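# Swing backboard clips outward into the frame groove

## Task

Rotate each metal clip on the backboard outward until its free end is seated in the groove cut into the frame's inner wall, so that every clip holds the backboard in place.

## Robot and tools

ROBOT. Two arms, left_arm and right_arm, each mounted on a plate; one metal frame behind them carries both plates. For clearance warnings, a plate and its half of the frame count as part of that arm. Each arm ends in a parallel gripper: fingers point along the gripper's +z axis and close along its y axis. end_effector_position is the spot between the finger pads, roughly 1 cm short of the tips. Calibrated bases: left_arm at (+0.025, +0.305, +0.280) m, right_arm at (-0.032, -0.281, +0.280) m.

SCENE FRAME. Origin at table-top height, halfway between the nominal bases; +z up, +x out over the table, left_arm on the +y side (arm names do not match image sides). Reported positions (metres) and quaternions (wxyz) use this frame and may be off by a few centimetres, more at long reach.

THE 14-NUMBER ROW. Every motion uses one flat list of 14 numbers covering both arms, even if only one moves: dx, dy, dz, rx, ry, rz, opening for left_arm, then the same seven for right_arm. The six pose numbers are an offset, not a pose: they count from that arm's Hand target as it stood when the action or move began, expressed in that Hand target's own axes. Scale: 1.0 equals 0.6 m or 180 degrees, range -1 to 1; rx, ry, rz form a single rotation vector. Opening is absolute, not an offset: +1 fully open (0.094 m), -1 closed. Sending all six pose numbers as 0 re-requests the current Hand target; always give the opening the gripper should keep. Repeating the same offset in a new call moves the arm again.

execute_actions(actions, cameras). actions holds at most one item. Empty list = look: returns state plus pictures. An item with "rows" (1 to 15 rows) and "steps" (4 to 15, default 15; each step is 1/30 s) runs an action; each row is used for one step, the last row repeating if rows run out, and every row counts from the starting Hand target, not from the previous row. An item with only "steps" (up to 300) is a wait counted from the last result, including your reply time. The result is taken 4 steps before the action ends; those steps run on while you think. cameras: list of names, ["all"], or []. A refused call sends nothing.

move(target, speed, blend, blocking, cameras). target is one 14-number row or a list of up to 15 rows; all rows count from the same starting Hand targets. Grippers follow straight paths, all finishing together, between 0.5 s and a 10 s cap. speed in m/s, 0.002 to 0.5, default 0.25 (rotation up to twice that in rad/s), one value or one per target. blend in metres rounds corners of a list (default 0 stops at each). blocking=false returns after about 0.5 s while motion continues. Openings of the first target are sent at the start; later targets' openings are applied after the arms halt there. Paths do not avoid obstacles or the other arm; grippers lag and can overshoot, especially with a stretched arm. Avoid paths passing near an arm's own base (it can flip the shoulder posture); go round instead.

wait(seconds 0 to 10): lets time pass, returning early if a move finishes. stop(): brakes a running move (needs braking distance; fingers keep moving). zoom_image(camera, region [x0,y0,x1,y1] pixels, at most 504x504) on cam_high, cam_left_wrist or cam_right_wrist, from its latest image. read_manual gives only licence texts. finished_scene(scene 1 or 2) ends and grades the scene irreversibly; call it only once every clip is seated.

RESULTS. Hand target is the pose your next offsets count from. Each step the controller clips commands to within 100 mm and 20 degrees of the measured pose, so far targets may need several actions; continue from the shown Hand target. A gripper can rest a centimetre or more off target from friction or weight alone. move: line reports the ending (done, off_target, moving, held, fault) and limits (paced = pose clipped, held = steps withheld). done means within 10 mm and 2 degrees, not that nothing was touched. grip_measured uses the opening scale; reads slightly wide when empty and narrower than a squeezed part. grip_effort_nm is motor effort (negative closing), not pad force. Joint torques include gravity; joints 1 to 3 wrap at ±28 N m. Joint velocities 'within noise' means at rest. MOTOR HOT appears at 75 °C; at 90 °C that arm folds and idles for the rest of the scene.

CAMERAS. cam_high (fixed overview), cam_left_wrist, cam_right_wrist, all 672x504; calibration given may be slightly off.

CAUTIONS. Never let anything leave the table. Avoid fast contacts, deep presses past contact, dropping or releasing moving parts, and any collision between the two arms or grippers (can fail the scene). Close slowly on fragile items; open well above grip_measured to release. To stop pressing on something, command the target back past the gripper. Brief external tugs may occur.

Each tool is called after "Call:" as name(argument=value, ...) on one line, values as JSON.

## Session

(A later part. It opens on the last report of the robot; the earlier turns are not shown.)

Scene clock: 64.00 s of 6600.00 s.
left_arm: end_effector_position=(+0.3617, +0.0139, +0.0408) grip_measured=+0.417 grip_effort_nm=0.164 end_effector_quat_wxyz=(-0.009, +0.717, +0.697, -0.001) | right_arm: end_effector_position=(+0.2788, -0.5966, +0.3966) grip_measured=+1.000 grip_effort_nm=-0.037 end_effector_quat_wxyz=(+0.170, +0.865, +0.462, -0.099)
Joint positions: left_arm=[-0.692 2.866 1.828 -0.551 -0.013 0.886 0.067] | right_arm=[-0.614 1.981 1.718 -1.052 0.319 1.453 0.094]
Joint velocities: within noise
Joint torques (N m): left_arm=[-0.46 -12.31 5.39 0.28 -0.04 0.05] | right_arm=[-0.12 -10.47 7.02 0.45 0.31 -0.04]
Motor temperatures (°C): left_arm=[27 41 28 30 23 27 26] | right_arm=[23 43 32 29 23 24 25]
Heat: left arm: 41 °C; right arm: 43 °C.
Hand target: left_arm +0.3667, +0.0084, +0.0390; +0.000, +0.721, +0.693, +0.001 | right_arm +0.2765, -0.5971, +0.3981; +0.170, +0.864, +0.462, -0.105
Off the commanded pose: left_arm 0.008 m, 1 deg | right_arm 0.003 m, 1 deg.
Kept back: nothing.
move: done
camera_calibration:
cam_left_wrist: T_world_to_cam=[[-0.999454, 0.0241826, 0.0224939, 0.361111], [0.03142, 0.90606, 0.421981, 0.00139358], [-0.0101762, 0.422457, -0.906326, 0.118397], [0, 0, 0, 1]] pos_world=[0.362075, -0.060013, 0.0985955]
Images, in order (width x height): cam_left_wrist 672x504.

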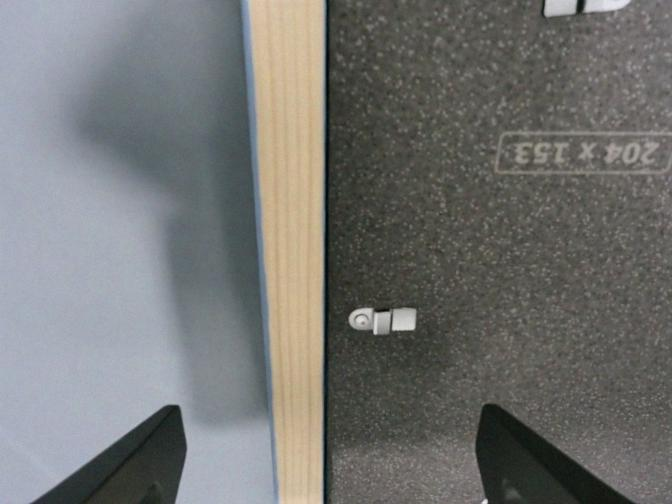

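Call:
move(target=[-0.005,0.008,0.018,0,0,0,0.42,0,0,0,0,0,0,1], speed=0.06, cameras=["cam_left_wrist"])

Scene clock: 65.10 s of 6600.00 s.
left_arm: end_effector_position=(+0.3693, +0.0072, +0.0320) grip_measured=+0.417 grip_effort_nm=0.168 end_effector_quat_wxyz=(-0.001, +0.717, +0.697, -0.001) | right_arm: end_effector_position=(+0.2788, -0.5966, +0.3966) grip_measured=+1.000 grip_effort_nm=-0.032 end_effector_quat_wxyz=(+0.170, +0.865, +0.462, -0.099)
Joint positions: left_arm=[-0.692 2.912 1.89 -0.55 -0.013 0.889 0.067] | right_arm=[-0.614 1.981 1.718 -1.052 0.319 1.453 0.094]
Joint velocities: within noise
Joint torques (N m): left_arm=[-0.34 -12.04 5.59 0.18 -0.03 0.03] | right_arm=[0.03 -10.45 7.05 0.45 0.32 -0.03]
Motor temperatures (°C): left_arm=[27 41 28 30 23 27 26] | right_arm=[23 43 32 29 23 24 25]
Heat: left arm: 41 °C; right arm: 43 °C.
Hand target: left_arm +0.3714, +0.0052, +0.0283; +0.000, +0.721, +0.693, +0.001 | right_arm +0.2765, -0.5971, +0.3981; +0.170, +0.864, +0.462, -0.105
Off the commanded pose: left_arm 0.005 m, 1 deg | right_arm 0.003 m, 1 deg.
Kept back: nothing.
move: done
camera_calibration:
cam_left_wrist: T_world_to_cam=[[-0.999606, 0.0264157, 0.00952594, 0.369514], [0.027993, 0.91058, 0.412383, 0.0125013], [0.00221927, 0.412487, -0.910961, 0.108942], [0, 0, 0, 1]] pos_world=[0.368777, -0.0660816, 0.0905665]
Images, in order (width x height): cam_left_wrist 672x504.

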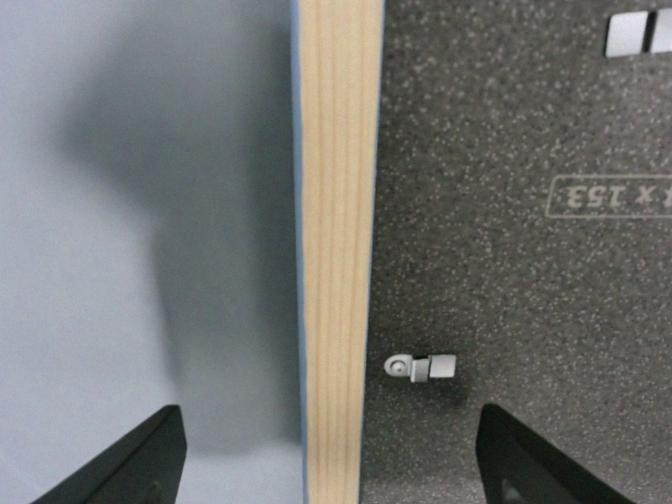

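Call:
move(target=[0,0,0.0155,0,0,0,0.42,0,0,0,0,0,0,1], speed=0.05, cameras=["cam_left_wrist"])

Scene clock: 67.20 s of 6600.00 s.
left_arm: end_effector_position=(+0.3694, +0.0071, +0.0248) grip_measured=+0.417 grip_effort_nm=0.168 end_effector_quat_wxyz=(-0.003, +0.718, +0.696, -0.001) | right_arm: end_effector_position=(+0.2788, -0.5966, +0.3966) grip_measured=+1.000 grip_effort_nm=-0.037 end_effector_quat_wxyz=(+0.170, +0.865, +0.462, -0.099)
Joint positions: left_arm=[-0.692 2.937 1.913 -0.55 -0.013 0.889 0.067] | right_arm=[-0.614 1.981 1.718 -1.052 0.319 1.453 0.094]
Joint velocities: within noise
Joint torques (N m): left_arm=[-0.28 -11.71 5.52 0.26 -0.03 0.03] | right_arm=[0.08 -10.55 6.84 0.42 0.27 -0.02]
Motor temperatures (°C): left_arm=[27 41 28 30 23 27 26] | right_arm=[23 43 32 29 23 24 25]
Heat: left arm: 41 °C; right arm: 43 °C.
Hand target: left_arm +0.3715, +0.0052, +0.0189; +0.000, +0.721, +0.693, +0.001 | right_arm +0.2765, -0.5971, +0.3981; +0.170, +0.864, +0.462, -0.105
Off the commanded pose: left_arm 0.006 m, 1 deg | right_arm 0.003 m, 1 deg.
Kept back: nothing.
move: done
camera_calibration:
cam_left_wrist: T_world_to_cam=[[-0.999562, 0.0271975, 0.011649, 0.369619], [0.0295795, 0.909615, 0.414398, 0.0149723], [0.000674451, 0.414562, -0.910021, 0.102944], [0, 0, 0, 1]] pos_world=[0.368945, -0.0663482, 0.0831707]
Images, in order (width x height): cam_left_wrist 672x504.

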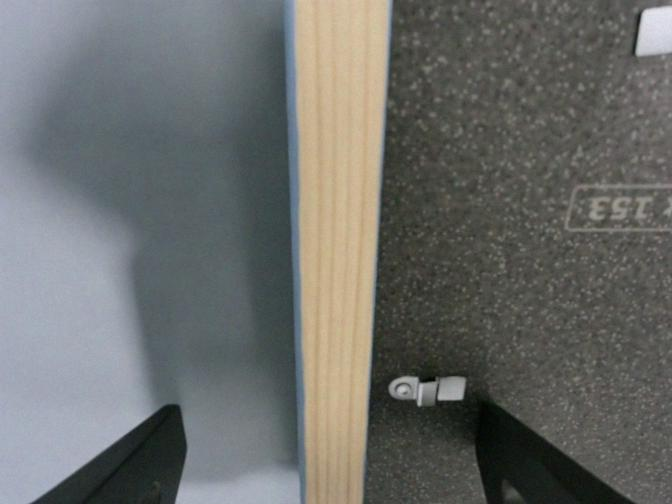

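Call:
move(target=[[-0.006,0,-0.025,0,0,0,0.42,0,0,0,0,0,0,1],[-0.006,0,0,0,0,0,0.42,0,0,0,0,0,0,1]], speed=0.05, cameras=["cam_left_wrist"])

Scene clock: 68.57 s of 6600.00 s.
left_arm: end_effector_position=(+0.3726, +0.0043, +0.0246) grip_measured=+0.417 grip_effort_nm=0.164 end_effector_quat_wxyz=(+0.001, +0.718, +0.696, +0.000) | right_arm: end_effector_position=(+0.2788, -0.5966, +0.3966) grip_measured=+1.000 grip_effort_nm=-0.037 end_effector_quat_wxyz=(+0.170, +0.865, +0.462, -0.099)
Joint positions: left_arm=[-0.692 2.945 1.931 -0.553 -0.013 0.889 0.067] | right_arm=[-0.614 1.981 1.718 -1.052 0.319 1.453 0.094]
Joint velocities: within noise
Joint torques (N m): left_arm=[-0.79 -11.79 5.57 0.19 -0.03 -0.02] | right_arm=[0.02 -10.44 6.95 0.44 0.31 -0.03]
Motor temperatures (°C): left_arm=[27 41 28 30 23 27 26] | right_arm=[23 43 32 29 23 24 25]
Heat: left arm: 41 °C; right arm: 43 °C.
Hand target: left_arm +0.3712, +0.0016, +0.0189; +0.000, +0.721, +0.693, +0.001 | right_arm +0.2765, -0.5971, +0.3981; +0.170, +0.864, +0.462, -0.105
Off the commanded pose: left_arm 0.006 m, 1 deg | right_arm 0.003 m, 1 deg.
Kept back: nothing.
move: done
camera_calibration:
cam_left_wrist: T_world_to_cam=[[-0.999617, 0.0271322, 0.00544354, 0.373061], [0.0269795, 0.911774, 0.409806, 0.018512], [0.00615564, 0.409795, -0.912157, 0.101996], [0, 0, 0, 1]] pos_world=[0.371791, -0.0687982, 0.0834191]
Images, in order (width x height): cam_left_wrist 672x504.

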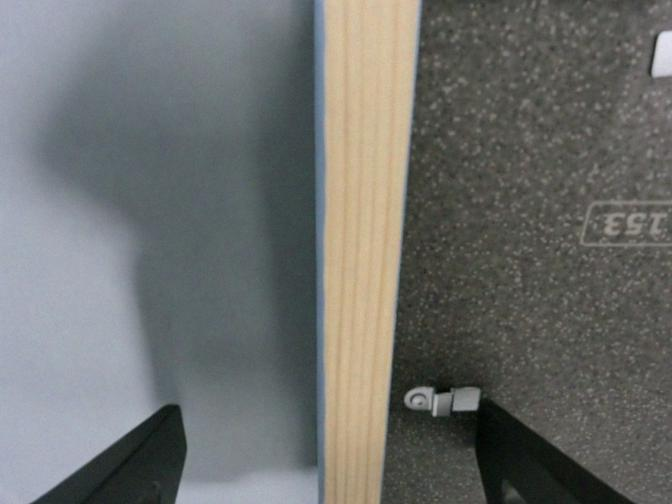

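Call:
move(target=[0,0,0,0,0,0,0.1,0,0,0,0,0,0,1], speed=0.05, cameras=["cam_left_wrist"])

Scene clock: 69.50 s of 6600.00 s.
left_arm: end_effector_position=(+0.3703, +0.0039, +0.0247) grip_measured=+0.103 grip_effort_nm=-0.129 end_effector_quat_wxyz=(-0.001, +0.719, +0.695, -0.002) | right_arm: end_effector_position=(+0.2788, -0.5966, +0.3966) grip_measured=+1.000 grip_effort_nm=-0.042 end_effector_quat_wxyz=(+0.170, +0.865, +0.462, -0.099)
Joint positions: left_arm=[-0.695 2.945 1.931 -0.558 -0.011 0.889 0.052] | right_arm=[-0.614 1.981 1.718 -1.052 0.319 1.453 0.094]
Joint velocities: within noise
Joint torques (N m): left_arm=[-0.51 -11.81 5.59 0.23 -0.06 -0.02] | right_arm=[-0.1 -10.61 7.02 0.46 0.28 -0.01]
Motor temperatures (°C): left_arm=[27 41 28 30 23 27 26] | right_arm=[23 43 32 29 23 24 25]
Heat: left arm: 41 °C; right arm: 43 °C.
Hand target: left_arm +0.3713, +0.0017, +0.0189; +0.000, +0.721, +0.693, +0.001 | right_arm +0.2765, -0.5971, +0.3981; +0.170, +0.864, +0.462, -0.105
Off the commanded pose: left_arm 0.006 m, 0 deg | right_arm 0.003 m, 1 deg.
Kept back: nothing.
move: done
camera_calibration:
cam_left_wrist: T_world_to_cam=[[-0.999479, 0.0302445, 0.011292, 0.370614], [0.0322115, 0.910867, 0.411442, 0.0169944], [0.00215834, 0.411591, -0.911366, 0.103665], [0, 0, 0, 1]] pos_world=[0.36965, -0.0693561, 0.0832993]
Images, in order (width x height): cam_left_wrist 672x504.

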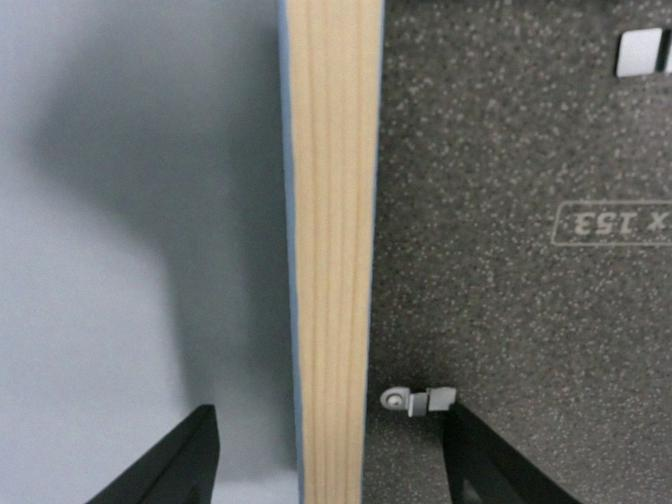

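Call:
zoom_image(camera="cam_left_wrist", region=[350, 350, 510, 504])

Scaled by 3.150 from the camera's 672x504 image, which has a finer 960x720 frame.

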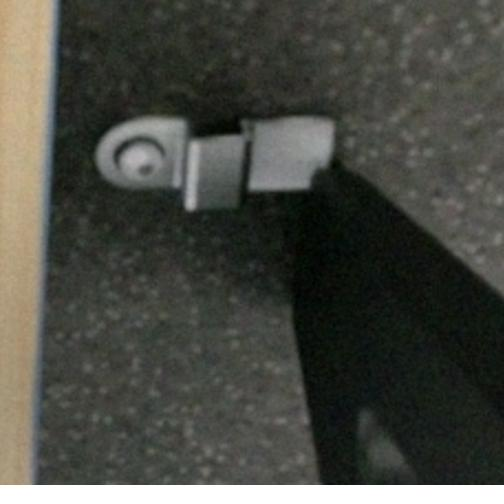

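Call:
move(target=[0,0,0,0,0,0,-0.1,0,0,0,0,0,0,1], speed=0.05, cameras=["cam_left_wrist"])

Call:
zoom_image(camera="cam_left_wrist", region=[350, 350, 510, 504])

Scene clock: 70.47 s of 6600.00 s.
left_arm: end_effector_position=(+0.3688, +0.0046, +0.0245) grip_measured=-0.097 grip_effort_nm=-0.125 end_effector_quat_wxyz=(-0.004, +0.719, +0.695, -0.003) | right_arm: end_effector_position=(+0.2788, -0.5966, +0.3966) grip_measured=+1.000 grip_effort_nm=-0.032 end_effector_quat_wxyz=(+0.170, +0.865, +0.462, -0.099)
Joint positions: left_arm=[-0.695 2.945 1.931 -0.565 -0.008 0.889 0.042] | right_arm=[-0.614 1.981 1.718 -1.052 0.319 1.453 0.094]
Joint velocities: within noise
Joint torques (N m): left_arm=[-0.51 -11.81 5.57 0.27 -0.08 -0.03] | right_arm=[-0.13 -10.65 6.99 0.41 0.29 0.01]
Motor temperatures (°C): left_arm=[27 41 29 30 23 27 26] | right_arm=[23 43 32 29 23 24 25]
Heat: left arm: 41 °C; right arm: 43 °C.
Hand target: left_arm +0.3713, +0.0018, +0.0189; +0.000, +0.721, +0.693, +0.001 | right_arm +0.2765, -0.5971, +0.3981; +0.170, +0.864, +0.462, -0.105
Off the commanded pose: left_arm 0.007 m, 1 deg | right_arm 0.003 m, 1 deg.
Kept back: nothing.
move: done
camera_calibration:
cam_left_wrist: T_world_to_cam=[[-0.999384, 0.0302831, 0.0177624, 0.368877], [0.034919, 0.909824, 0.413522, 0.0153536], [-0.00363795, 0.413888, -0.910321, 0.105308], [0, 0, 0, 1]] pos_world=[0.368496, -0.0687255, 0.0829628]
Images, in order (width x height): cam_left_wrist 672x504.

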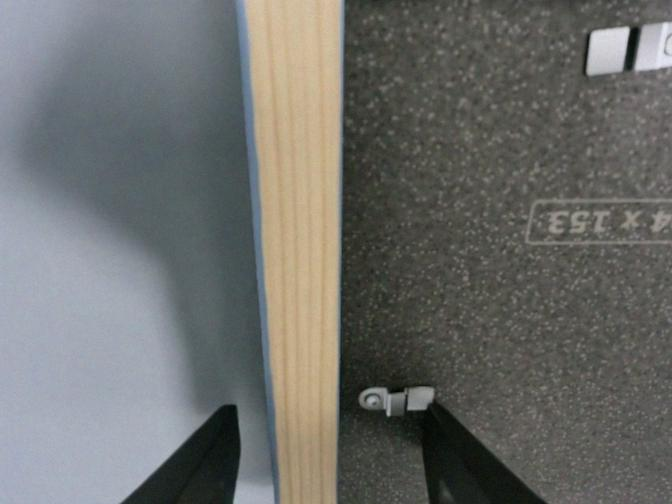

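Scaled by 3.150 from the camera's 672x504 image, which has a finer 960x720 frame.

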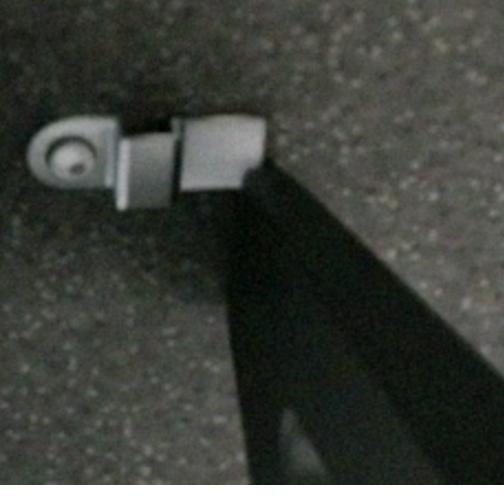

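Call:
move(target=[[0,0,-0.03,0,0,0,0.1,0,0,0,0,0,0,1],[-0.005,-0.04,-0.1,0,0,-0.5,-0.4,0,0,0,0,0,0,1]], speed=0.2, blend=0.01, cameras=["cam_left_wrist"])

Scene clock: 76.70 s of 6600.00 s.
left_arm: end_effector_position=(+0.3432, +0.0065, +0.0650) grip_measured=-0.397 grip_effort_nm=-0.120 end_effector_quat_wxyz=(-0.010, +0.021, +1.000, +0.009) | right_arm: end_effector_position=(+0.2788, -0.5966, +0.3966) grip_measured=+1.000 grip_effort_nm=-0.037 end_effector_quat_wxyz=(+0.170, +0.865, +0.462, -0.099)
Joint positions: left_arm=[-0.733 2.774 1.74 -0.564 -0.013 -0.712 0.028] | right_arm=[-0.614 1.981 1.718 -1.052 0.319 1.453 0.094]
Joint velocities: within noise
Joint torques (N m): left_arm=[-0.72 -16.72 2.97 0.18 -0.02 -0.12] | right_arm=[-0.05 -10.58 6.91 0.45 0.3 -0.03]
Motor temperatures (°C): left_arm=[27 43 28 30 23 27 26] | right_arm=[23 43 32 29 23 24 25]
Heat: left arm: 43 °C; right arm: 43 °C.
Hand target: left_arm +0.3471, -0.0005, +0.0790; +0.001, +0.020, +1.000, +0.000 | right_arm +0.2765, -0.5971, +0.3981; +0.170, +0.864, +0.462, -0.105
Off the commanded pose: left_arm 0.016 m, 2 deg | right_arm 0.003 m, 1 deg.
Kept back: nothing.
move: off_target (left_arm); blend cut to 0.0089 m at target 1; target 2's new opening was sent with left_arm's hand 0.016 m and 2 deg from that target
camera_calibration:
cam_left_wrist: T_world_to_cam=[[-0.0388648, -0.999195, -0.00994454, 0.0213626], [-0.902053, 0.0308015, 0.430525, 0.324014], [-0.429872, 0.0257027, -0.902524, 0.289579], [0, 0, 0, 1]] pos_world=[0.41759, 0.00392228, 0.122069]
Images, in order (width x height): cam_left_wrist 672x504.

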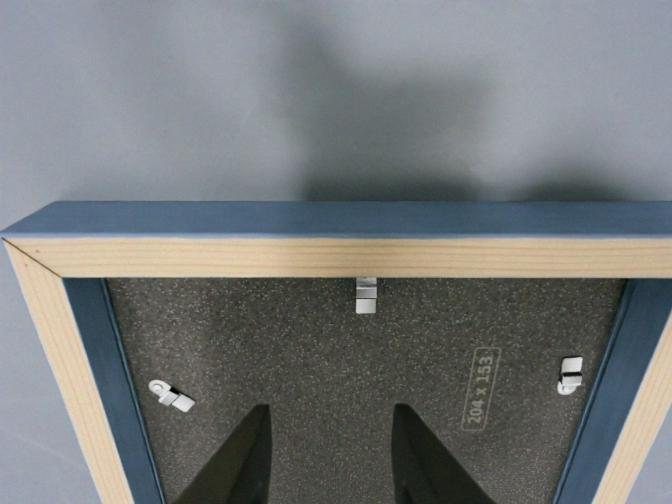

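Call:
move(target=[-0.012,-0.0095,0.065,0,0,0,-0.4,0,0,0,0,0,0,1], speed=0.1, cameras=["cam_left_wrist"])

Scene clock: 78.27 s of 6600.00 s.
left_arm: end_effector_position=(+0.3507, -0.0010, +0.0419) grip_measured=-0.397 grip_effort_nm=-0.120 end_effector_quat_wxyz=(-0.005, +0.021, +1.000, +0.004) | right_arm: end_effector_position=(+0.2788, -0.5966, +0.3966) grip_measured=+1.000 grip_effort_nm=-0.032 end_effector_quat_wxyz=(+0.170, +0.865, +0.462, -0.099)
Joint positions: left_arm=[-0.733 2.865 1.83 -0.55 -0.013 -0.712 0.028] | right_arm=[-0.614 1.981 1.718 -1.052 0.319 1.453 0.094]
Joint velocities: within noise
Joint torques (N m): left_arm=[-0.57 -12.34 5.5 0.24 -0.02 -0.09] | right_arm=[-0.12 -10.56 7.01 0.45 0.32 -0.03]
Motor temperatures (°C): left_arm=[27 44 28 30 23 27 26] | right_arm=[23 43 32 29 23 24 25]
Heat: left arm: 44 °C; right arm: 43 °C.
Hand target: left_arm +0.3542, -0.0065, +0.0399; +0.001, +0.020, +1.000, +0.000 | right_arm +0.2765, -0.5971, +0.3981; +0.170, +0.864, +0.462, -0.105
Off the commanded pose: left_arm 0.007 m, 1 deg | right_arm 0.003 m, 1 deg.
Kept back: nothing.
move: done
camera_calibration:
cam_left_wrist: T_world_to_cam=[[-0.0382515, -0.999267, -0.00145079, 0.0133553], [-0.906105, 0.034073, 0.421679, 0.342783], [-0.421321, 0.0174444, -0.906744, 0.269342], [0, 0, 0, 1]] pos_world=[0.424587, -0.00303267, 0.0996991]
Images, in order (width x height): cam_left_wrist 672x504.

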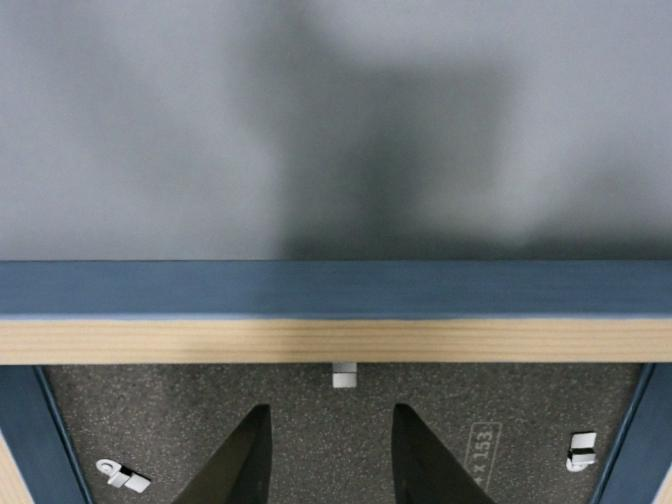

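Call:
move(target=[0,-0.005,0.030,0,0,0,-0.4,0,0,0,0,0,0,1], speed=0.06, cameras=["cam_left_wrist"])

Scene clock: 79.37 s of 6600.00 s.
left_arm: end_effector_position=(+0.3519, -0.0038, +0.0259) grip_measured=-0.397 grip_effort_nm=-0.120 end_effector_quat_wxyz=(-0.005, +0.021, +1.000, +0.004) | right_arm: end_effector_position=(+0.2788, -0.5966, +0.3966) grip_measured=+1.000 grip_effort_nm=-0.032 end_effector_quat_wxyz=(+0.170, +0.865, +0.462, -0.099)
Joint positions: left_arm=[-0.735 2.923 1.883 -0.544 -0.013 -0.714 0.028] | right_arm=[-0.614 1.981 1.718 -1.052 0.319 1.453 0.094]
Joint velocities: within noise
Joint torques (N m): left_arm=[-0.72 -11.96 5.45 0.28 -0.02 -0.12] | right_arm=[-0.03 -10.61 7.13 0.44 0.27 -0.04]
Motor temperatures (°C): left_arm=[27 43 28 30 23 27 26] | right_arm=[23 43 32 29 23 24 25]
Heat: left arm: 43 °C; right arm: 43 °C.
Hand target: left_arm +0.3541, -0.0095, +0.0219; +0.001, +0.020, +1.000, +0.000 | right_arm +0.2765, -0.5971, +0.3981; +0.170, +0.864, +0.462, -0.105
Off the commanded pose: left_arm 0.007 m, 1 deg | right_arm 0.003 m, 1 deg.
Kept back: nothing.
move: done
camera_calibration:
cam_left_wrist: T_world_to_cam=[[-0.0382514, -0.999267, -0.0014542, 0.0105893], [-0.906123, 0.0340723, 0.42164, 0.350643], [-0.421282, 0.017446, -0.906762, 0.255417], [0, 0, 0, 1]] pos_world=[0.425733, -0.00582164, 0.0837722]
Images, in order (width x height): cam_left_wrist 672x504.

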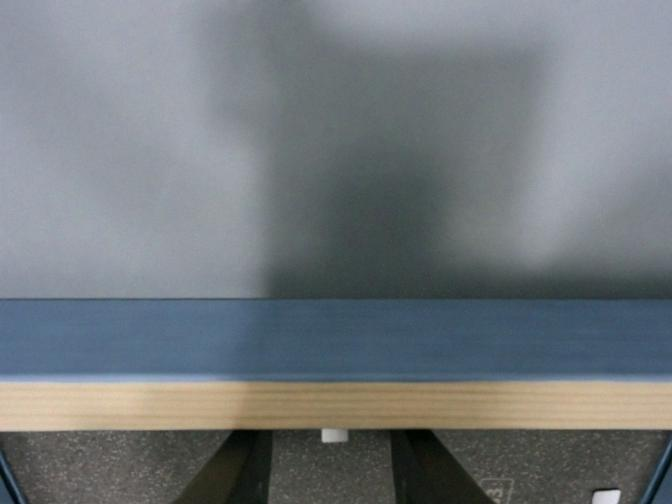

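Call:
move(target=[0,0,0.003,0,0,0,-0.92,0,0,0,0,0,0,1], speed=0.06, cameras=["cam_left_wrist"])

Scene clock: 80.37 s of 6600.00 s.
left_arm: end_effector_position=(+0.3519, -0.0038, +0.0259) grip_measured=-0.918 grip_effort_nm=-0.691 end_effector_quat_wxyz=(-0.005, +0.020, +1.000, +0.004) | right_arm: end_effector_position=(+0.2788, -0.5966, +0.3966) grip_measured=+1.000 grip_effort_nm=-0.042 end_effector_quat_wxyz=(+0.170, +0.865, +0.462, -0.099)
Joint positions: left_arm=[-0.735 2.923 1.883 -0.544 -0.013 -0.715 0.004] | right_arm=[-0.614 1.981 1.718 -1.052 0.319 1.453 0.094]
Joint velocities: within noise
Joint torques (N m): left_arm=[-0.72 -11.52 5.72 0.3 -0.03 -0.12] | right_arm=[0.03 -10.54 6.94 0.45 0.24 -0.03]
Motor temperatures (°C): left_arm=[27 43 28 30 23 27 26] | right_arm=[23 43 32 29 23 24 24]
Heat: left arm: 43 °C; right arm: 43 °C.
Hand target: left_arm +0.3541, -0.0095, +0.0201; +0.001, +0.020, +1.000, +0.000 | right_arm +0.2765, -0.5971, +0.3981; +0.170, +0.864, +0.462, -0.105
Off the commanded pose: left_arm 0.008 m, 1 deg | right_arm 0.003 m, 1 deg.
Kept back: nothing.
move: done
camera_calibration:
cam_left_wrist: T_world_to_cam=[[-0.0378702, -0.999282, -0.00145823, 0.0104553], [-0.906137, 0.033725, 0.421637, 0.350647], [-0.421285, 0.0172889, -0.906764, 0.255417], [0, 0, 0, 1]] pos_world=[0.425734, -0.0057937, 0.0837724]
Images, in order (width x height): cam_left_wrist 672x504.

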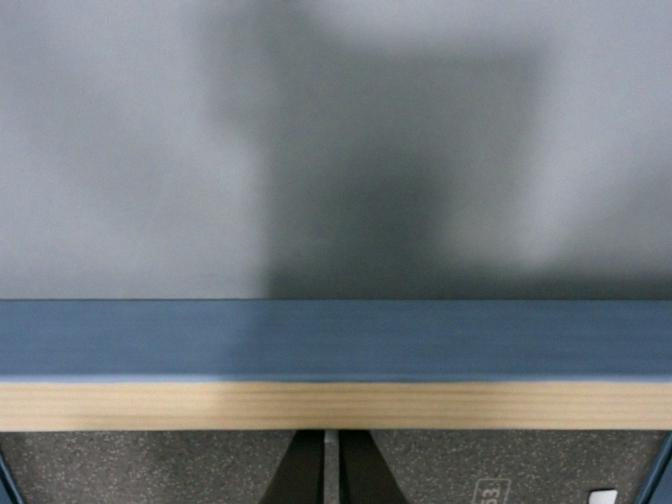

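Call:
move(target=[-0.006,0.012,0,0,0,0.35,-0.92,0,0,0,0,0,0,1], speed=0.2, cameras=["cam_left_wrist"])

Scene clock: 83.87 s of 6600.00 s.
left_arm: end_effector_position=(+0.3549, +0.0006, +0.0259) grip_measured=-0.918 grip_effort_nm=-0.686 end_effector_quat_wxyz=(-0.007, +0.535, +0.845, +0.006) | right_arm: end_effector_position=(+0.2788, -0.5966, +0.3966) grip_measured=+1.000 grip_effort_nm=-0.032 end_effector_quat_wxyz=(+0.170, +0.865, +0.462, -0.099)
Joint positions: left_arm=[-0.727 2.923 1.883 -0.547 -0.023 0.381 0.004] | right_arm=[-0.614 1.981 1.718 -1.052 0.319 1.453 0.094]
Joint velocities: within noise
Joint torques (N m): left_arm=[0.03 -12.07 4.59 0.4 0.06 0.06] | right_arm=[0.09 -10.51 6.9 0.41 0.29 -0.01]
Motor temperatures (°C): left_arm=[27 43 28 30 23 27 26] | right_arm=[23 43 32 29 23 24 24]
Heat: left arm: 43 °C; right arm: 43 °C.
Hand target: left_arm +0.3581, -0.0024, +0.0202; +0.001, +0.539, +0.842, +0.001 | right_arm +0.2765, -0.5971, +0.3981; +0.170, +0.864, +0.462, -0.105
Off the commanded pose: left_arm 0.007 m, 1 deg | right_arm 0.003 m, 1 deg.
Kept back: nothing.
move: done
camera_calibration:
cam_left_wrist: T_world_to_cam=[[-0.902638, -0.430373, 0.00493644, 0.321394], [-0.386794, 0.816163, 0.429265, 0.168251], [-0.188773, 0.385562, -0.903165, 0.173747], [0, 0, 0, 1]] pos_world=[0.38798, -0.065991, 0.0831111]
Images, in order (width x height): cam_left_wrist 672x504.

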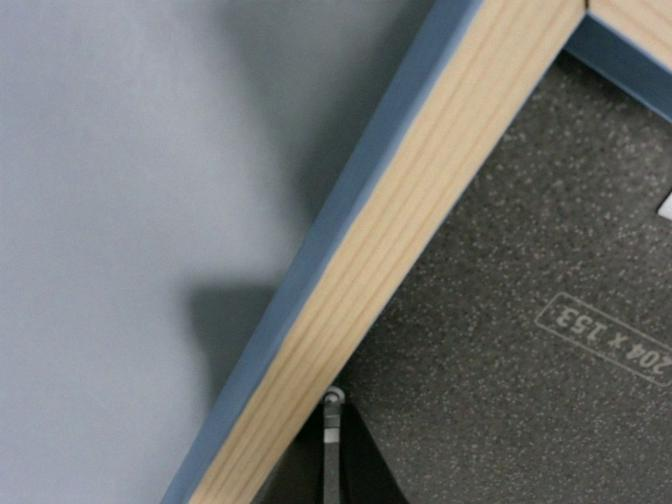

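Call:
move(target=[0,0,0,0,0,0.12,-0.92,0,0,0,0,0,0,1], speed=0.15, cameras=["cam_left_wrist"])

Scene clock: 86.27 s of 6600.00 s.
left_arm: end_effector_position=(+0.3573, +0.0014, +0.0259) grip_measured=-0.918 grip_effort_nm=-0.501 end_effector_quat_wxyz=(-0.006, +0.683, +0.731, +0.008) | right_arm: end_effector_position=(+0.2788, -0.5966, +0.3966) grip_measured=+1.000 grip_effort_nm=-0.037 end_effector_quat_wxyz=(+0.170, +0.865, +0.462, -0.099)
Joint positions: left_arm=[-0.725 2.923 1.883 -0.542 -0.029 0.758 0.004] | right_arm=[-0.614 1.981 1.718 -1.052 0.319 1.453 0.094]
Joint velocities: within noise
Joint torques (N m): left_arm=[-0.17 -12.07 4.57 0.36 0.14 0.05] | right_arm=[0.02 -10.39 6.97 0.43 0.28 -0.03]
Motor temperatures (°C): left_arm=[27 43 28 30 23 27 26] | right_arm=[23 43 32 29 23 24 24]
Heat: left arm: 43 °C; right arm: 43 °C.
Hand target: left_arm +0.3580, -0.0024, +0.0202; +0.000, +0.687, +0.726, +0.001 | right_arm +0.2765, -0.5971, +0.3981; +0.170, +0.864, +0.462, -0.105
Off the commanded pose: left_arm 0.007 m, 1 deg | right_arm 0.003 m, 1 deg.
Kept back: nothing.
move: done
camera_calibration:
cam_left_wrist: T_world_to_cam=[[-0.997492, -0.0706692, 0.00397698, 0.35729], [-0.0621122, 0.900885, 0.42959, 0.0524072], [-0.0339416, 0.428266, -0.903015, 0.118494], [0, 0, 0, 1]] pos_world=[0.363671, -0.0727102, 0.083067]
Images, in order (width x height): cam_left_wrist 672x504.

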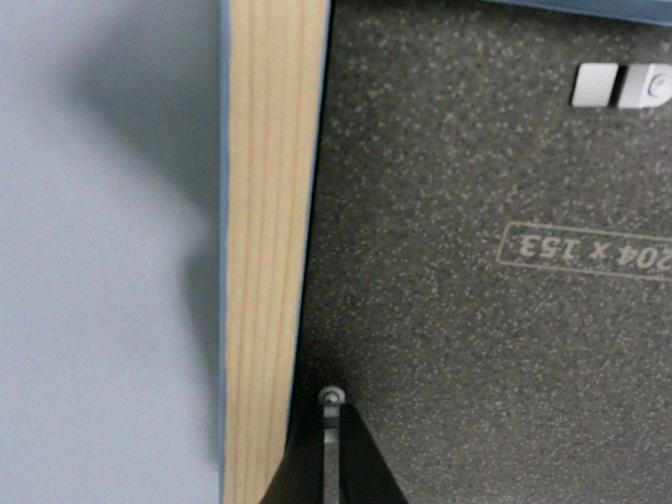

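Call:
move(target=[[0,0,0,0,0,0,-0.8,0,0,0,0,0,0,1],[0,0,-0.04,0,0,0,-0.8,0,0,0,0,0,0,1],[0.006,0.024,-0.04,0,0,0.03,0.0,0,0,0,0,0,0,1]], speed=0.1, cameras=["cam_left_wrist"])

Scene clock: 89.47 s of 6600.00 s.
left_arm: end_effector_position=(+0.3554, +0.0116, +0.0320) grip_measured=-0.003 grip_effort_nm=0.178 end_effector_quat_wxyz=(-0.024, +0.721, +0.693, -0.002) | right_arm: end_effector_position=(+0.2788, -0.5966, +0.3966) grip_measured=+1.000 grip_effort_nm=-0.037 end_effector_quat_wxyz=(+0.170, +0.865, +0.462, -0.099)
Joint positions: left_arm=[-0.705 2.907 1.876 -0.588 -0.013 0.884 0.047] | right_arm=[-0.614 1.981 1.718 -1.052 0.319 1.453 0.094]
Joint velocities: within noise
Joint torques (N m): left_arm=[0.38 -15.38 5.53 0.19 -0.03 0.02] | right_arm=[-0.02 -10.41 7.05 0.46 0.27 0]
Motor temperatures (°C): left_arm=[27 44 28 30 23 27 26] | right_arm=[23 44 32 29 23 24 24]
Heat: left arm: 44 °C; right arm: 44 °C.
Hand target: left_arm +0.3721, +0.0020, +0.0441; +0.000, +0.721, +0.693, +0.001 | right_arm +0.2765, -0.5971, +0.3981; +0.170, +0.864, +0.462, -0.105
Off the commanded pose: left_arm 0.023 m, 3 deg | right_arm 0.003 m, 1 deg.
Kept back: nothing.
move: off_target (left_arm); target 3's new opening was sent with left_arm's hand 0.021 m and 2 deg from that target
camera_calibration:
cam_left_wrist: T_world_to_cam=[[-0.998384, 0.0349916, 0.0447822, 0.353825], [0.051136, 0.896935, 0.439195, -0.0000251971], [-0.0247986, 0.440776, -0.897275, 0.115995], [0, 0, 0, 1]] pos_world=[0.356131, -0.0634863, 0.0882458]
Images, in order (width x height): cam_left_wrist 672x504.

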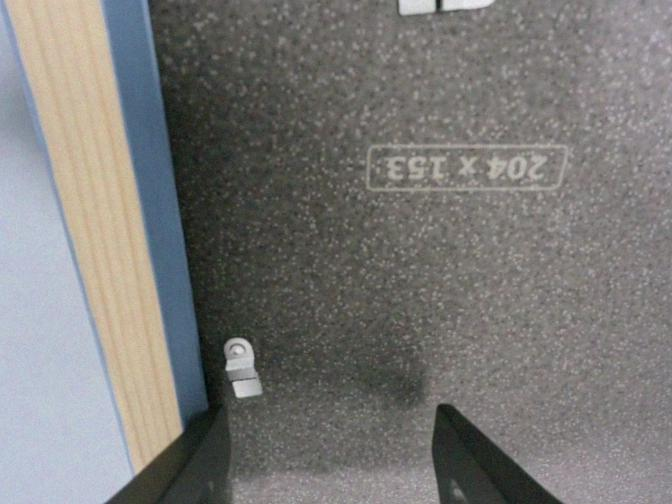

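Call:
move(target=[0,0,-0.06,0,0,0,0.0,0,0,0,0,0,0,1], speed=0.15, cameras=["cam_left_wrist"])

Scene clock: 90.67 s of 6600.00 s.
left_arm: end_effector_position=(+0.3706, -0.0003, +0.0712) grip_measured=-0.003 grip_effort_nm=0.168 end_effector_quat_wxyz=(+0.001, +0.720, +0.694, +0.000) | right_arm: end_effector_position=(+0.2788, -0.5966, +0.3966) grip_measured=+1.000 grip_effort_nm=-0.037 end_effector_quat_wxyz=(+0.170, +0.865, +0.462, -0.099)
Joint positions: left_arm=[-0.704 2.81 1.86 -0.619 -0.014 0.884 0.047] | right_arm=[-0.614 1.981 1.718 -1.052 0.319 1.453 0.094]
Joint velocities: within noise
Joint torques (N m): left_arm=[0.18 -15.97 3.3 0.08 -0.02 0.03] | right_arm=[0.14 -10.52 6.86 0.42 0.29 -0.03]
Motor temperatures (°C): left_arm=[27 44 28 30 23 27 26] | right_arm=[23 44 32 29 23 24 24]
Heat: left arm: 44 °C; right arm: 44 °C.
Hand target: left_arm +0.3720, +0.0021, +0.0801; +0.000, +0.721, +0.693, +0.001 | right_arm +0.2765, -0.5971, +0.3981; +0.170, +0.864, +0.462, -0.105
Off the commanded pose: left_arm 0.009 m, 0 deg | right_arm 0.003 m, 1 deg.
Kept back: nothing.
move: done
camera_calibration:
cam_left_wrist: T_world_to_cam=[[-0.999394, 0.0343803, 0.00548571, 0.37084], [0.0335944, 0.910942, 0.411164, 0.0011008], [0.00913879, 0.411099, -0.911545, 0.14526], [0, 0, 0, 1]] pos_world=[0.36925, -0.0734684, 0.129924]
Images, in order (width x height): cam_left_wrist 672x504.

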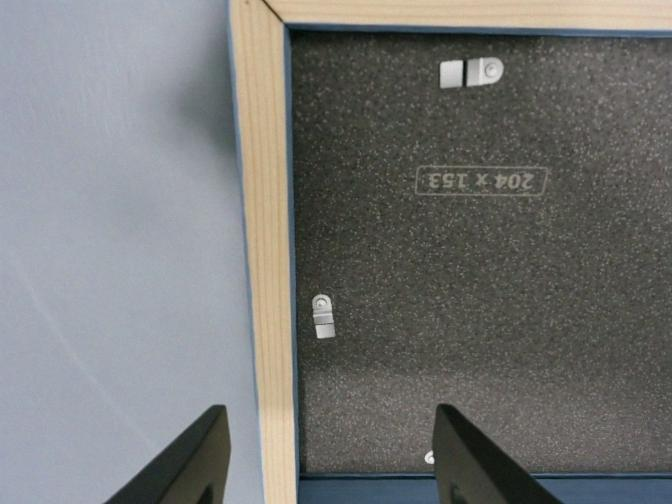

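Call:
move(target=[0.010,0.028,0.07,0,0,-0.0155,0.05,0,0,0,0,0,0,1], speed=0.1, cameras=["cam_left_wrist"])

Scene clock: 92.07 s of 6600.00 s.
left_arm: end_effector_position=(+0.3859, +0.0099, +0.0398) grip_measured=+0.047 grip_effort_nm=0.168 end_effector_quat_wxyz=(-0.003, +0.707, +0.708, +0.000) | right_arm: end_effector_position=(+0.2788, -0.5966, +0.3966) grip_measured=+1.000 grip_effort_nm=-0.042 end_effector_quat_wxyz=(+0.170, +0.865, +0.462, -0.099)
Joint positions: left_arm=[-0.665 2.927 1.97 -0.618 -0.014 0.884 0.049] | right_arm=[-0.614 1.981 1.718 -1.052 0.319 1.453 0.094]
Joint velocities: within noise
Joint torques (N m): left_arm=[-0.24 -12.77 5.78 0.18 -0.01 -0.12] | right_arm=[-0.12 -10.61 7.06 0.4 0.29 -0.05]
Motor temperatures (°C): left_arm=[27 44 28 30 23 27 26] | right_arm=[23 44 32 29 23 24 24]
Heat: left arm: 44 °C; right arm: 44 °C.
Hand target: left_arm +0.3891, +0.0074, +0.0382; +0.000, +0.704, +0.710, +0.001 | right_arm +0.2765, -0.5971, +0.3981; +0.170, +0.864, +0.462, -0.105
Off the commanded pose: left_arm 0.004 m, 1 deg | right_arm 0.003 m, 1 deg.
Kept back: nothing.
move: done
camera_calibration:
cam_left_wrist: T_world_to_cam=[[-0.999927, -0.00446269, 0.011228, 0.386372], [0.000611894, 0.909392, 0.41594, 0.0168105], [-0.0120669, 0.415917, -0.909323, 0.120316], [0, 0, 0, 1]] pos_world=[0.387785, -0.0636046, 0.0980759]
Images, in order (width x height): cam_left_wrist 672x504.

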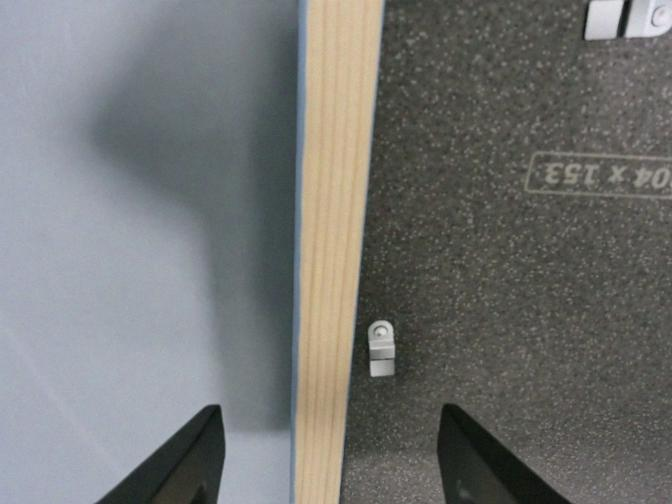

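Call:
move(target=[-0.006,0.003,0.0325,0,0,0.012,0.05,0,0,0,0,0,0,1], speed=0.06, cameras=["cam_left_wrist"])

Scene clock: 93.30 s of 6600.00 s.
left_arm: end_effector_position=(+0.3919, +0.0049, +0.0251) grip_measured=+0.047 grip_effort_nm=0.164 end_effector_quat_wxyz=(+0.002, +0.712, +0.702, +0.001) | right_arm: end_effector_position=(+0.2788, -0.5966, +0.3966) grip_measured=+1.000 grip_effort_nm=-0.037 end_effector_quat_wxyz=(+0.170, +0.865, +0.462, -0.099)
Joint positions: left_arm=[-0.665 2.993 2.048 -0.621 -0.015 0.901 0.049] | right_arm=[-0.614 1.981 1.718 -1.052 0.319 1.453 0.094]
Joint velocities: within noise
Joint torques (N m): left_arm=[-0.43 -11.97 5.81 0.2 -0.02 0.04] | right_arm=[0.06 -10.48 6.93 0.48 0.27 -0.05]
Motor temperatures (°C): left_arm=[27 44 28 30 23 27 26] | right_arm=[23 44 32 29 23 24 24]
Heat: left arm: 44 °C; right arm: 44 °C.
Hand target: left_arm +0.3910, +0.0039, +0.0186; +0.000, +0.717, +0.697, +0.001 | right_arm +0.2765, -0.5971, +0.3981; +0.170, +0.864, +0.462, -0.105
Off the commanded pose: left_arm 0.006 m, 1 deg | right_arm 0.003 m, 1 deg.
Kept back: nothing.
move: done
camera_calibration:
cam_left_wrist: T_world_to_cam=[[-0.999921, 0.0122248, 0.00300716, 0.392566], [0.0123822, 0.911853, 0.41033, 0.0230143], [0.00227413, 0.410335, -0.911932, 0.10355], [0, 0, 0, 1]] pos_world=[0.392015, -0.0682749, 0.0838064]
Images, in order (width x height): cam_left_wrist 672x504.

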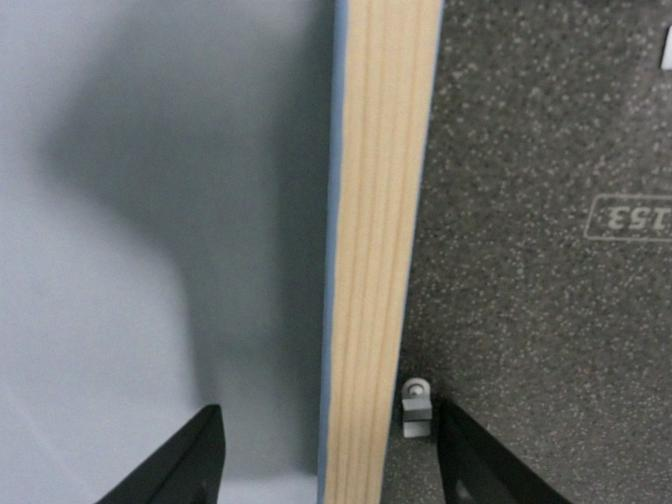

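Call:
move(target=[[-0.0015,-0.008,-0.03,0,0,0,0.05,0,0,0,0,0,0,1],[-0.0015,-0.008,0,0,0,0,0.05,0,0,0,0,0,0,1]], speed=0.06, cameras=["cam_left_wrist"])

Scene clock: 94.40 s of 6600.00 s.
left_arm: end_effector_position=(+0.3856, +0.0079, +0.0246) grip_measured=+0.047 grip_effort_nm=0.164 end_effector_quat_wxyz=(-0.005, +0.714, +0.700, +0.000) | right_arm: end_effector_position=(+0.2788, -0.5966, +0.3966) grip_measured=+1.000 grip_effort_nm=-0.037 end_effector_quat_wxyz=(+0.170, +0.865, +0.462, -0.099)
Joint positions: left_arm=[-0.668 2.983 2.023 -0.62 -0.015 0.902 0.049] | right_arm=[-0.614 1.981 1.718 -1.052 0.319 1.453 0.094]
Joint velocities: within noise
Joint torques (N m): left_arm=[-0.8 -12.18 5.48 0.32 0 -0.03] | right_arm=[0.02 -10.52 6.89 0.43 0.27 -0.04]
Motor temperatures (°C): left_arm=[27 44 28 30 23 27 26] | right_arm=[23 44 32 29 23 24 24]
Heat: left arm: 44 °C; right arm: 44 °C.
Hand target: left_arm +0.3861, +0.0030, +0.0187; +0.000, +0.717, +0.697, +0.001 | right_arm +0.2765, -0.5971, +0.3981; +0.170, +0.864, +0.462, -0.105
Off the commanded pose: left_arm 0.008 m, 1 deg | right_arm 0.003 m, 1 deg.
Kept back: nothing.
move: done
camera_calibration:
cam_left_wrist: T_world_to_cam=[[-0.999755, 0.0165427, 0.014674, 0.385943], [0.0211713, 0.907659, 0.419175, 0.016903], [-0.00638472, 0.419383, -0.907787, 0.105051], [0, 0, 0, 1]] pos_world=[0.386162, -0.0657834, 0.0826154]
Images, in order (width x height): cam_left_wrist 672x504.

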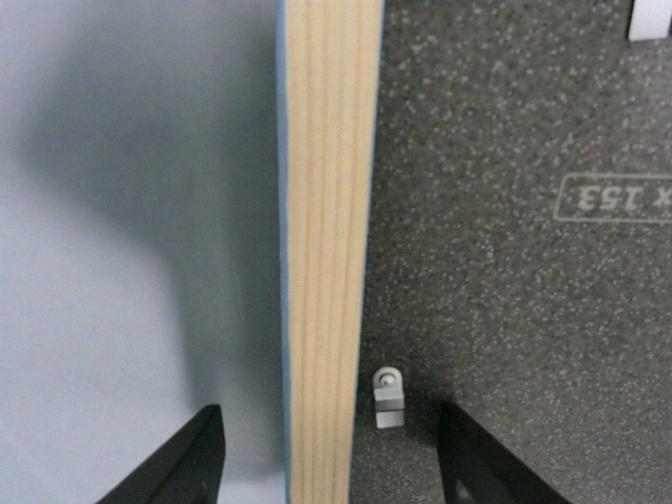

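Call:
move(target=[[-0.009,0.001,-0.03,0,0,0,0.05,0,0,0,0,0,0,1],[-0.009,0.001,0,0,0,0,0.05,0,0,0,0,0,0,1]], speed=0.06, cameras=["cam_left_wrist"])

Scene clock: 95.53 s of 6600.00 s.
left_arm: end_effector_position=(+0.3889, -0.0005, +0.0254) grip_measured=+0.047 grip_effort_nm=0.164 end_effector_quat_wxyz=(+0.003, +0.718, +0.697, +0.002) | right_arm: end_effector_position=(+0.2788, -0.5966, +0.3966) grip_measured=+1.000 grip_effort_nm=-0.037 end_effector_quat_wxyz=(+0.170, +0.865, +0.462, -0.099)
Joint positions: left_arm=[-0.679 2.995 2.055 -0.624 -0.018 0.902 0.049] | right_arm=[-0.614 1.981 1.718 -1.052 0.319 1.453 0.094]
Joint velocities: within noise
Joint torques (N m): left_arm=[-0.62 -12 5.78 0.19 0.01 -0.11] | right_arm=[0.16 -10.51 7.01 0.42 0.29 -0.04]
Motor temperatures (°C): left_arm=[27 43 28 30 23 27 26] | right_arm=[23 44 32 29 23 24 24]
Heat: left arm: 43 °C; right arm: 44 °C.
Hand target: left_arm +0.3866, -0.0024, +0.0186; +0.000, +0.717, +0.697, +0.001 | right_arm +0.2765, -0.5971, +0.3981; +0.170, +0.864, +0.462, -0.105
Off the commanded pose: left_arm 0.007 m, 0 deg | right_arm 0.003 m, 1 deg.
Kept back: nothing.
move: done
camera_calibration:
cam_left_wrist: T_world_to_cam=[[-0.999644, 0.0266853, 0.00030852, 0.389599], [0.0244485, 0.911093, 0.411475, 0.0230961], [0.0106992, 0.411336, -0.911421, 0.102743], [0, 0, 0, 1]] pos_world=[0.387796, -0.0737013, 0.0840187]
Images, in order (width x height): cam_left_wrist 672x504.

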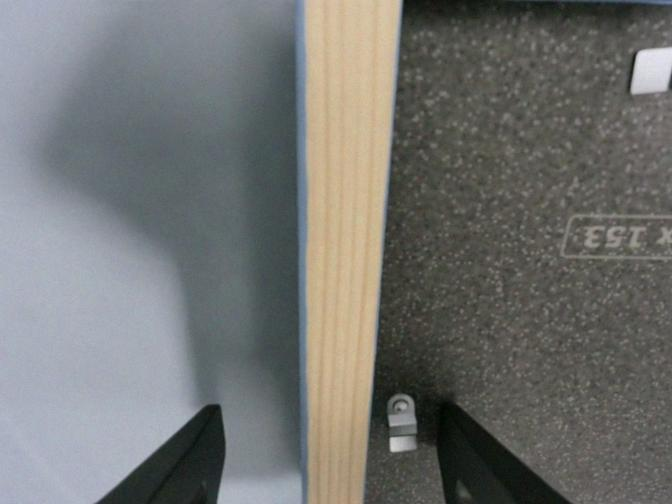

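Call:
move(target=[[0.008,0.0,-0.03,0,0,0,0.05,0,0,0,0,0,0,1],[0.006,0.0,0,0,0,0,0.05,0,0,0,0,0,0,1]], speed=0.06, cameras=["cam_left_wrist"])

Scene clock: 96.63 s of 6600.00 s.
left_arm: end_effector_position=(+0.3843, +0.0034, +0.0249) grip_measured=+0.047 grip_effort_nm=0.168 end_effector_quat_wxyz=(-0.004, +0.718, +0.696, +0.001) | right_arm: end_effector_position=(+0.2788, -0.5966, +0.3966) grip_measured=+1.000 grip_effort_nm=-0.032 end_effector_quat_wxyz=(+0.170, +0.865, +0.462, -0.099)
Joint positions: left_arm=[-0.679 2.987 2.033 -0.624 -0.018 0.902 0.049] | right_arm=[-0.614 1.981 1.718 -1.052 0.319 1.453 0.094]
Joint velocities: within noise
Joint torques (N m): left_arm=[-0.16 -11.97 5.89 0.27 0.01 -0.05] | right_arm=[0.08 -10.61 7.06 0.46 0.25 -0.07]
Motor temperatures (°C): left_arm=[27 44 28 30 23 27 26] | right_arm=[23 44 32 29 23 24 24]
Heat: left arm: 44 °C; right arm: 44 °C.
Hand target: left_arm +0.3867, +0.0011, +0.0187; +0.000, +0.717, +0.697, +0.001 | right_arm +0.2765, -0.5971, +0.3981; +0.170, +0.864, +0.462, -0.105
Off the commanded pose: left_arm 0.007 m, 1 deg | right_arm 0.003 m, 1 deg.
Kept back: nothing.
move: done
camera_calibration:
cam_left_wrist: T_world_to_cam=[[-0.999579, 0.0268236, 0.011055, 0.384609], [0.028987, 0.90742, 0.419225, 0.0179518], [0.00121364, 0.419369, -0.907815, 0.10434], [0, 0, 0, 1]] pos_world=[0.3838, -0.0703632, 0.0829434]
Images, in order (width x height): cam_left_wrist 672x504.

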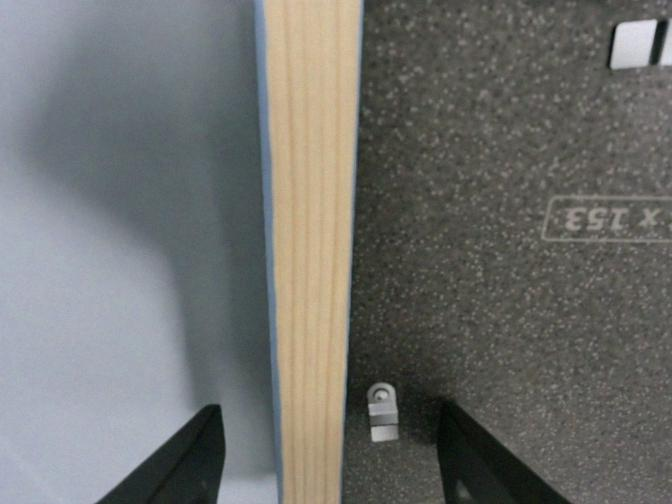

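Call:
move(target=[[0,0.004,0,0,0,0,-0.4,0,0,0,0,0,0,1]], speed=0.06, cameras=["cam_left_wrist"])

Scene clock: 97.57 s of 6600.00 s.
left_arm: end_effector_position=(+0.3846, +0.0030, +0.0250) grip_measured=-0.397 grip_effort_nm=-0.129 end_effector_quat_wxyz=(-0.006, +0.718, +0.696, +0.001) | right_arm: end_effector_position=(+0.2788, -0.5966, +0.3966) grip_measured=+1.000 grip_effort_nm=-0.042 end_effector_quat_wxyz=(+0.170, +0.865, +0.462, -0.099)
Joint positions: left_arm=[-0.679 2.992 2.047 -0.637 -0.017 0.902 0.028] | right_arm=[-0.614 1.981 1.718 -1.052 0.319 1.453 0.094]
Joint velocities: within noise
Joint torques (N m): left_arm=[0.09 -11.9 6.17 0.31 0.01 -0.02] | right_arm=[0.05 -10.52 6.87 0.43 0.28 -0.01]
Motor temperatures (°C): left_arm=[27 44 28 30 23 27 26] | right_arm=[23 44 32 29 23 24 24]
Heat: left arm: 44 °C; right arm: 44 °C.
Hand target: left_arm +0.3891, +0.0011, +0.0187; +0.000, +0.717, +0.697, +0.001 | right_arm +0.2765, -0.5971, +0.3981; +0.170, +0.864, +0.462, -0.105
Off the commanded pose: left_arm 0.008 m, 1 deg | right_arm 0.003 m, 1 deg.
Kept back: nothing.
move: done
camera_calibration:
cam_left_wrist: T_world_to_cam=[[-0.999529, 0.0268481, 0.0148745, 0.384819], [0.0306169, 0.906303, 0.421518, 0.0175307], [-0.00216387, 0.421775, -0.906698, 0.105863], [0, 0, 0, 1]] pos_world=[0.384331, -0.0708702, 0.0828724]
Images, in order (width x height): cam_left_wrist 672x504.

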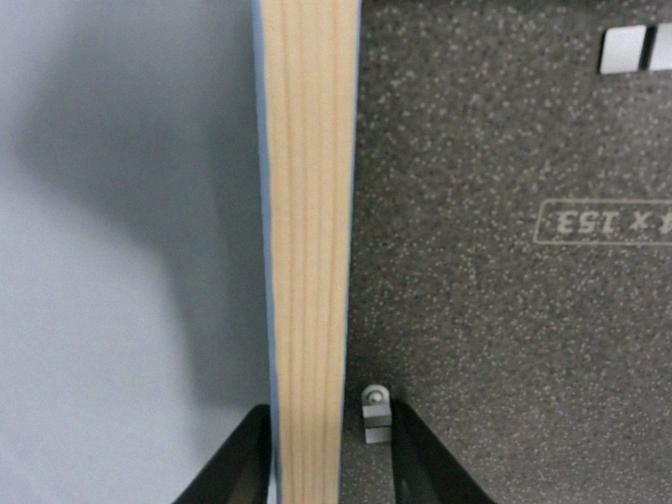

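Call:
move(target=[0,0,0,0,0,0,-0.62,0,0,0,0,0,0,1], speed=0.06, cameras=["cam_left_wrist"])

Scene clock: 98.50 s of 6600.00 s.
left_arm: end_effector_position=(+0.3858, +0.0027, +0.0255) grip_measured=-0.615 grip_effort_nm=-0.232 end_effector_quat_wxyz=(-0.005, +0.718, +0.696, +0.002) | right_arm: end_effector_position=(+0.2788, -0.5966, +0.3966) grip_measured=+1.000 grip_effort_nm=-0.042 end_effector_quat_wxyz=(+0.170, +0.865, +0.462, -0.099)
Joint positions: left_arm=[-0.678 2.992 2.049 -0.636 -0.018 0.903 0.018] | right_arm=[-0.614 1.981 1.718 -1.052 0.319 1.453 0.094]
Joint velocities: within noise
Joint torques (N m): left_arm=[0.01 -11.9 5.91 0.3 0.02 -0.03] | right_arm=[0.01 -10.47 7.04 0.44 0.28 -0.03]
Motor temperatures (°C): left_arm=[27 44 29 30 23 27 26] | right_arm=[23 44 32 29 23 24 24]
Heat: left arm: 44 °C; right arm: 44 °C.
Hand target: left_arm +0.3891, +0.0011, +0.0187; +0.000, +0.717, +0.697, +0.001 | right_arm +0.2765, -0.5971, +0.3981; +0.170, +0.864, +0.462, -0.105
Off the commanded pose: left_arm 0.008 m, 1 deg | right_arm 0.003 m, 1 deg.
Kept back: nothing.
move: done
camera_calibration:
cam_left_wrist: T_world_to_cam=[[-0.99956, 0.0272146, 0.0117927, 0.386141], [0.0296502, 0.906749, 0.420627, 0.0179711], [0.000754151, 0.420791, -0.907157, 0.105264], [0, 0, 0, 1]] pos_world=[0.385359, -0.071098, 0.0833779]
Images, in order (width x height): cam_left_wrist 672x504.

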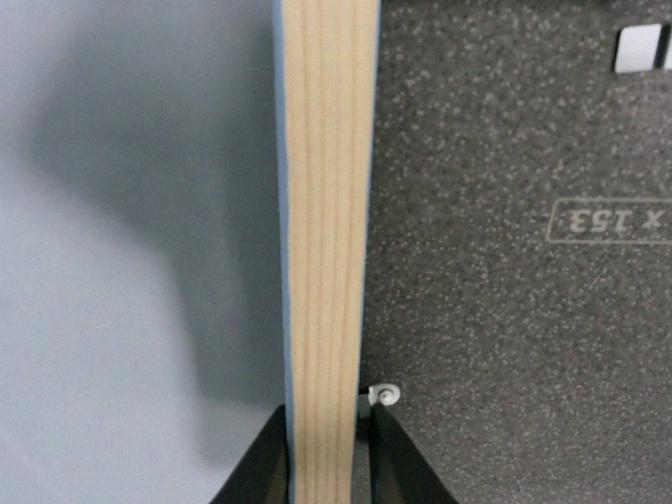

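Call:
zoom_image(camera="cam_left_wrist", region=[300, 350, 440, 470])

Scaled by 3.600 from the camera's 672x504 image, which has a finer 960x720 frame.

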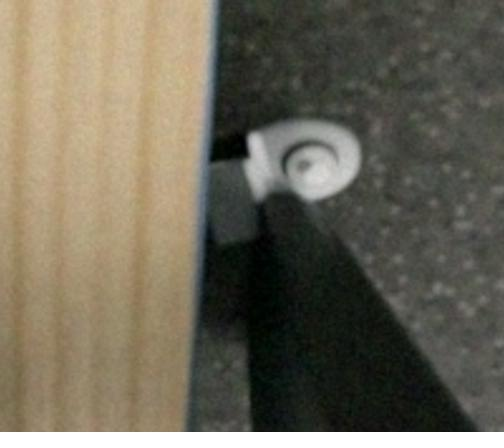

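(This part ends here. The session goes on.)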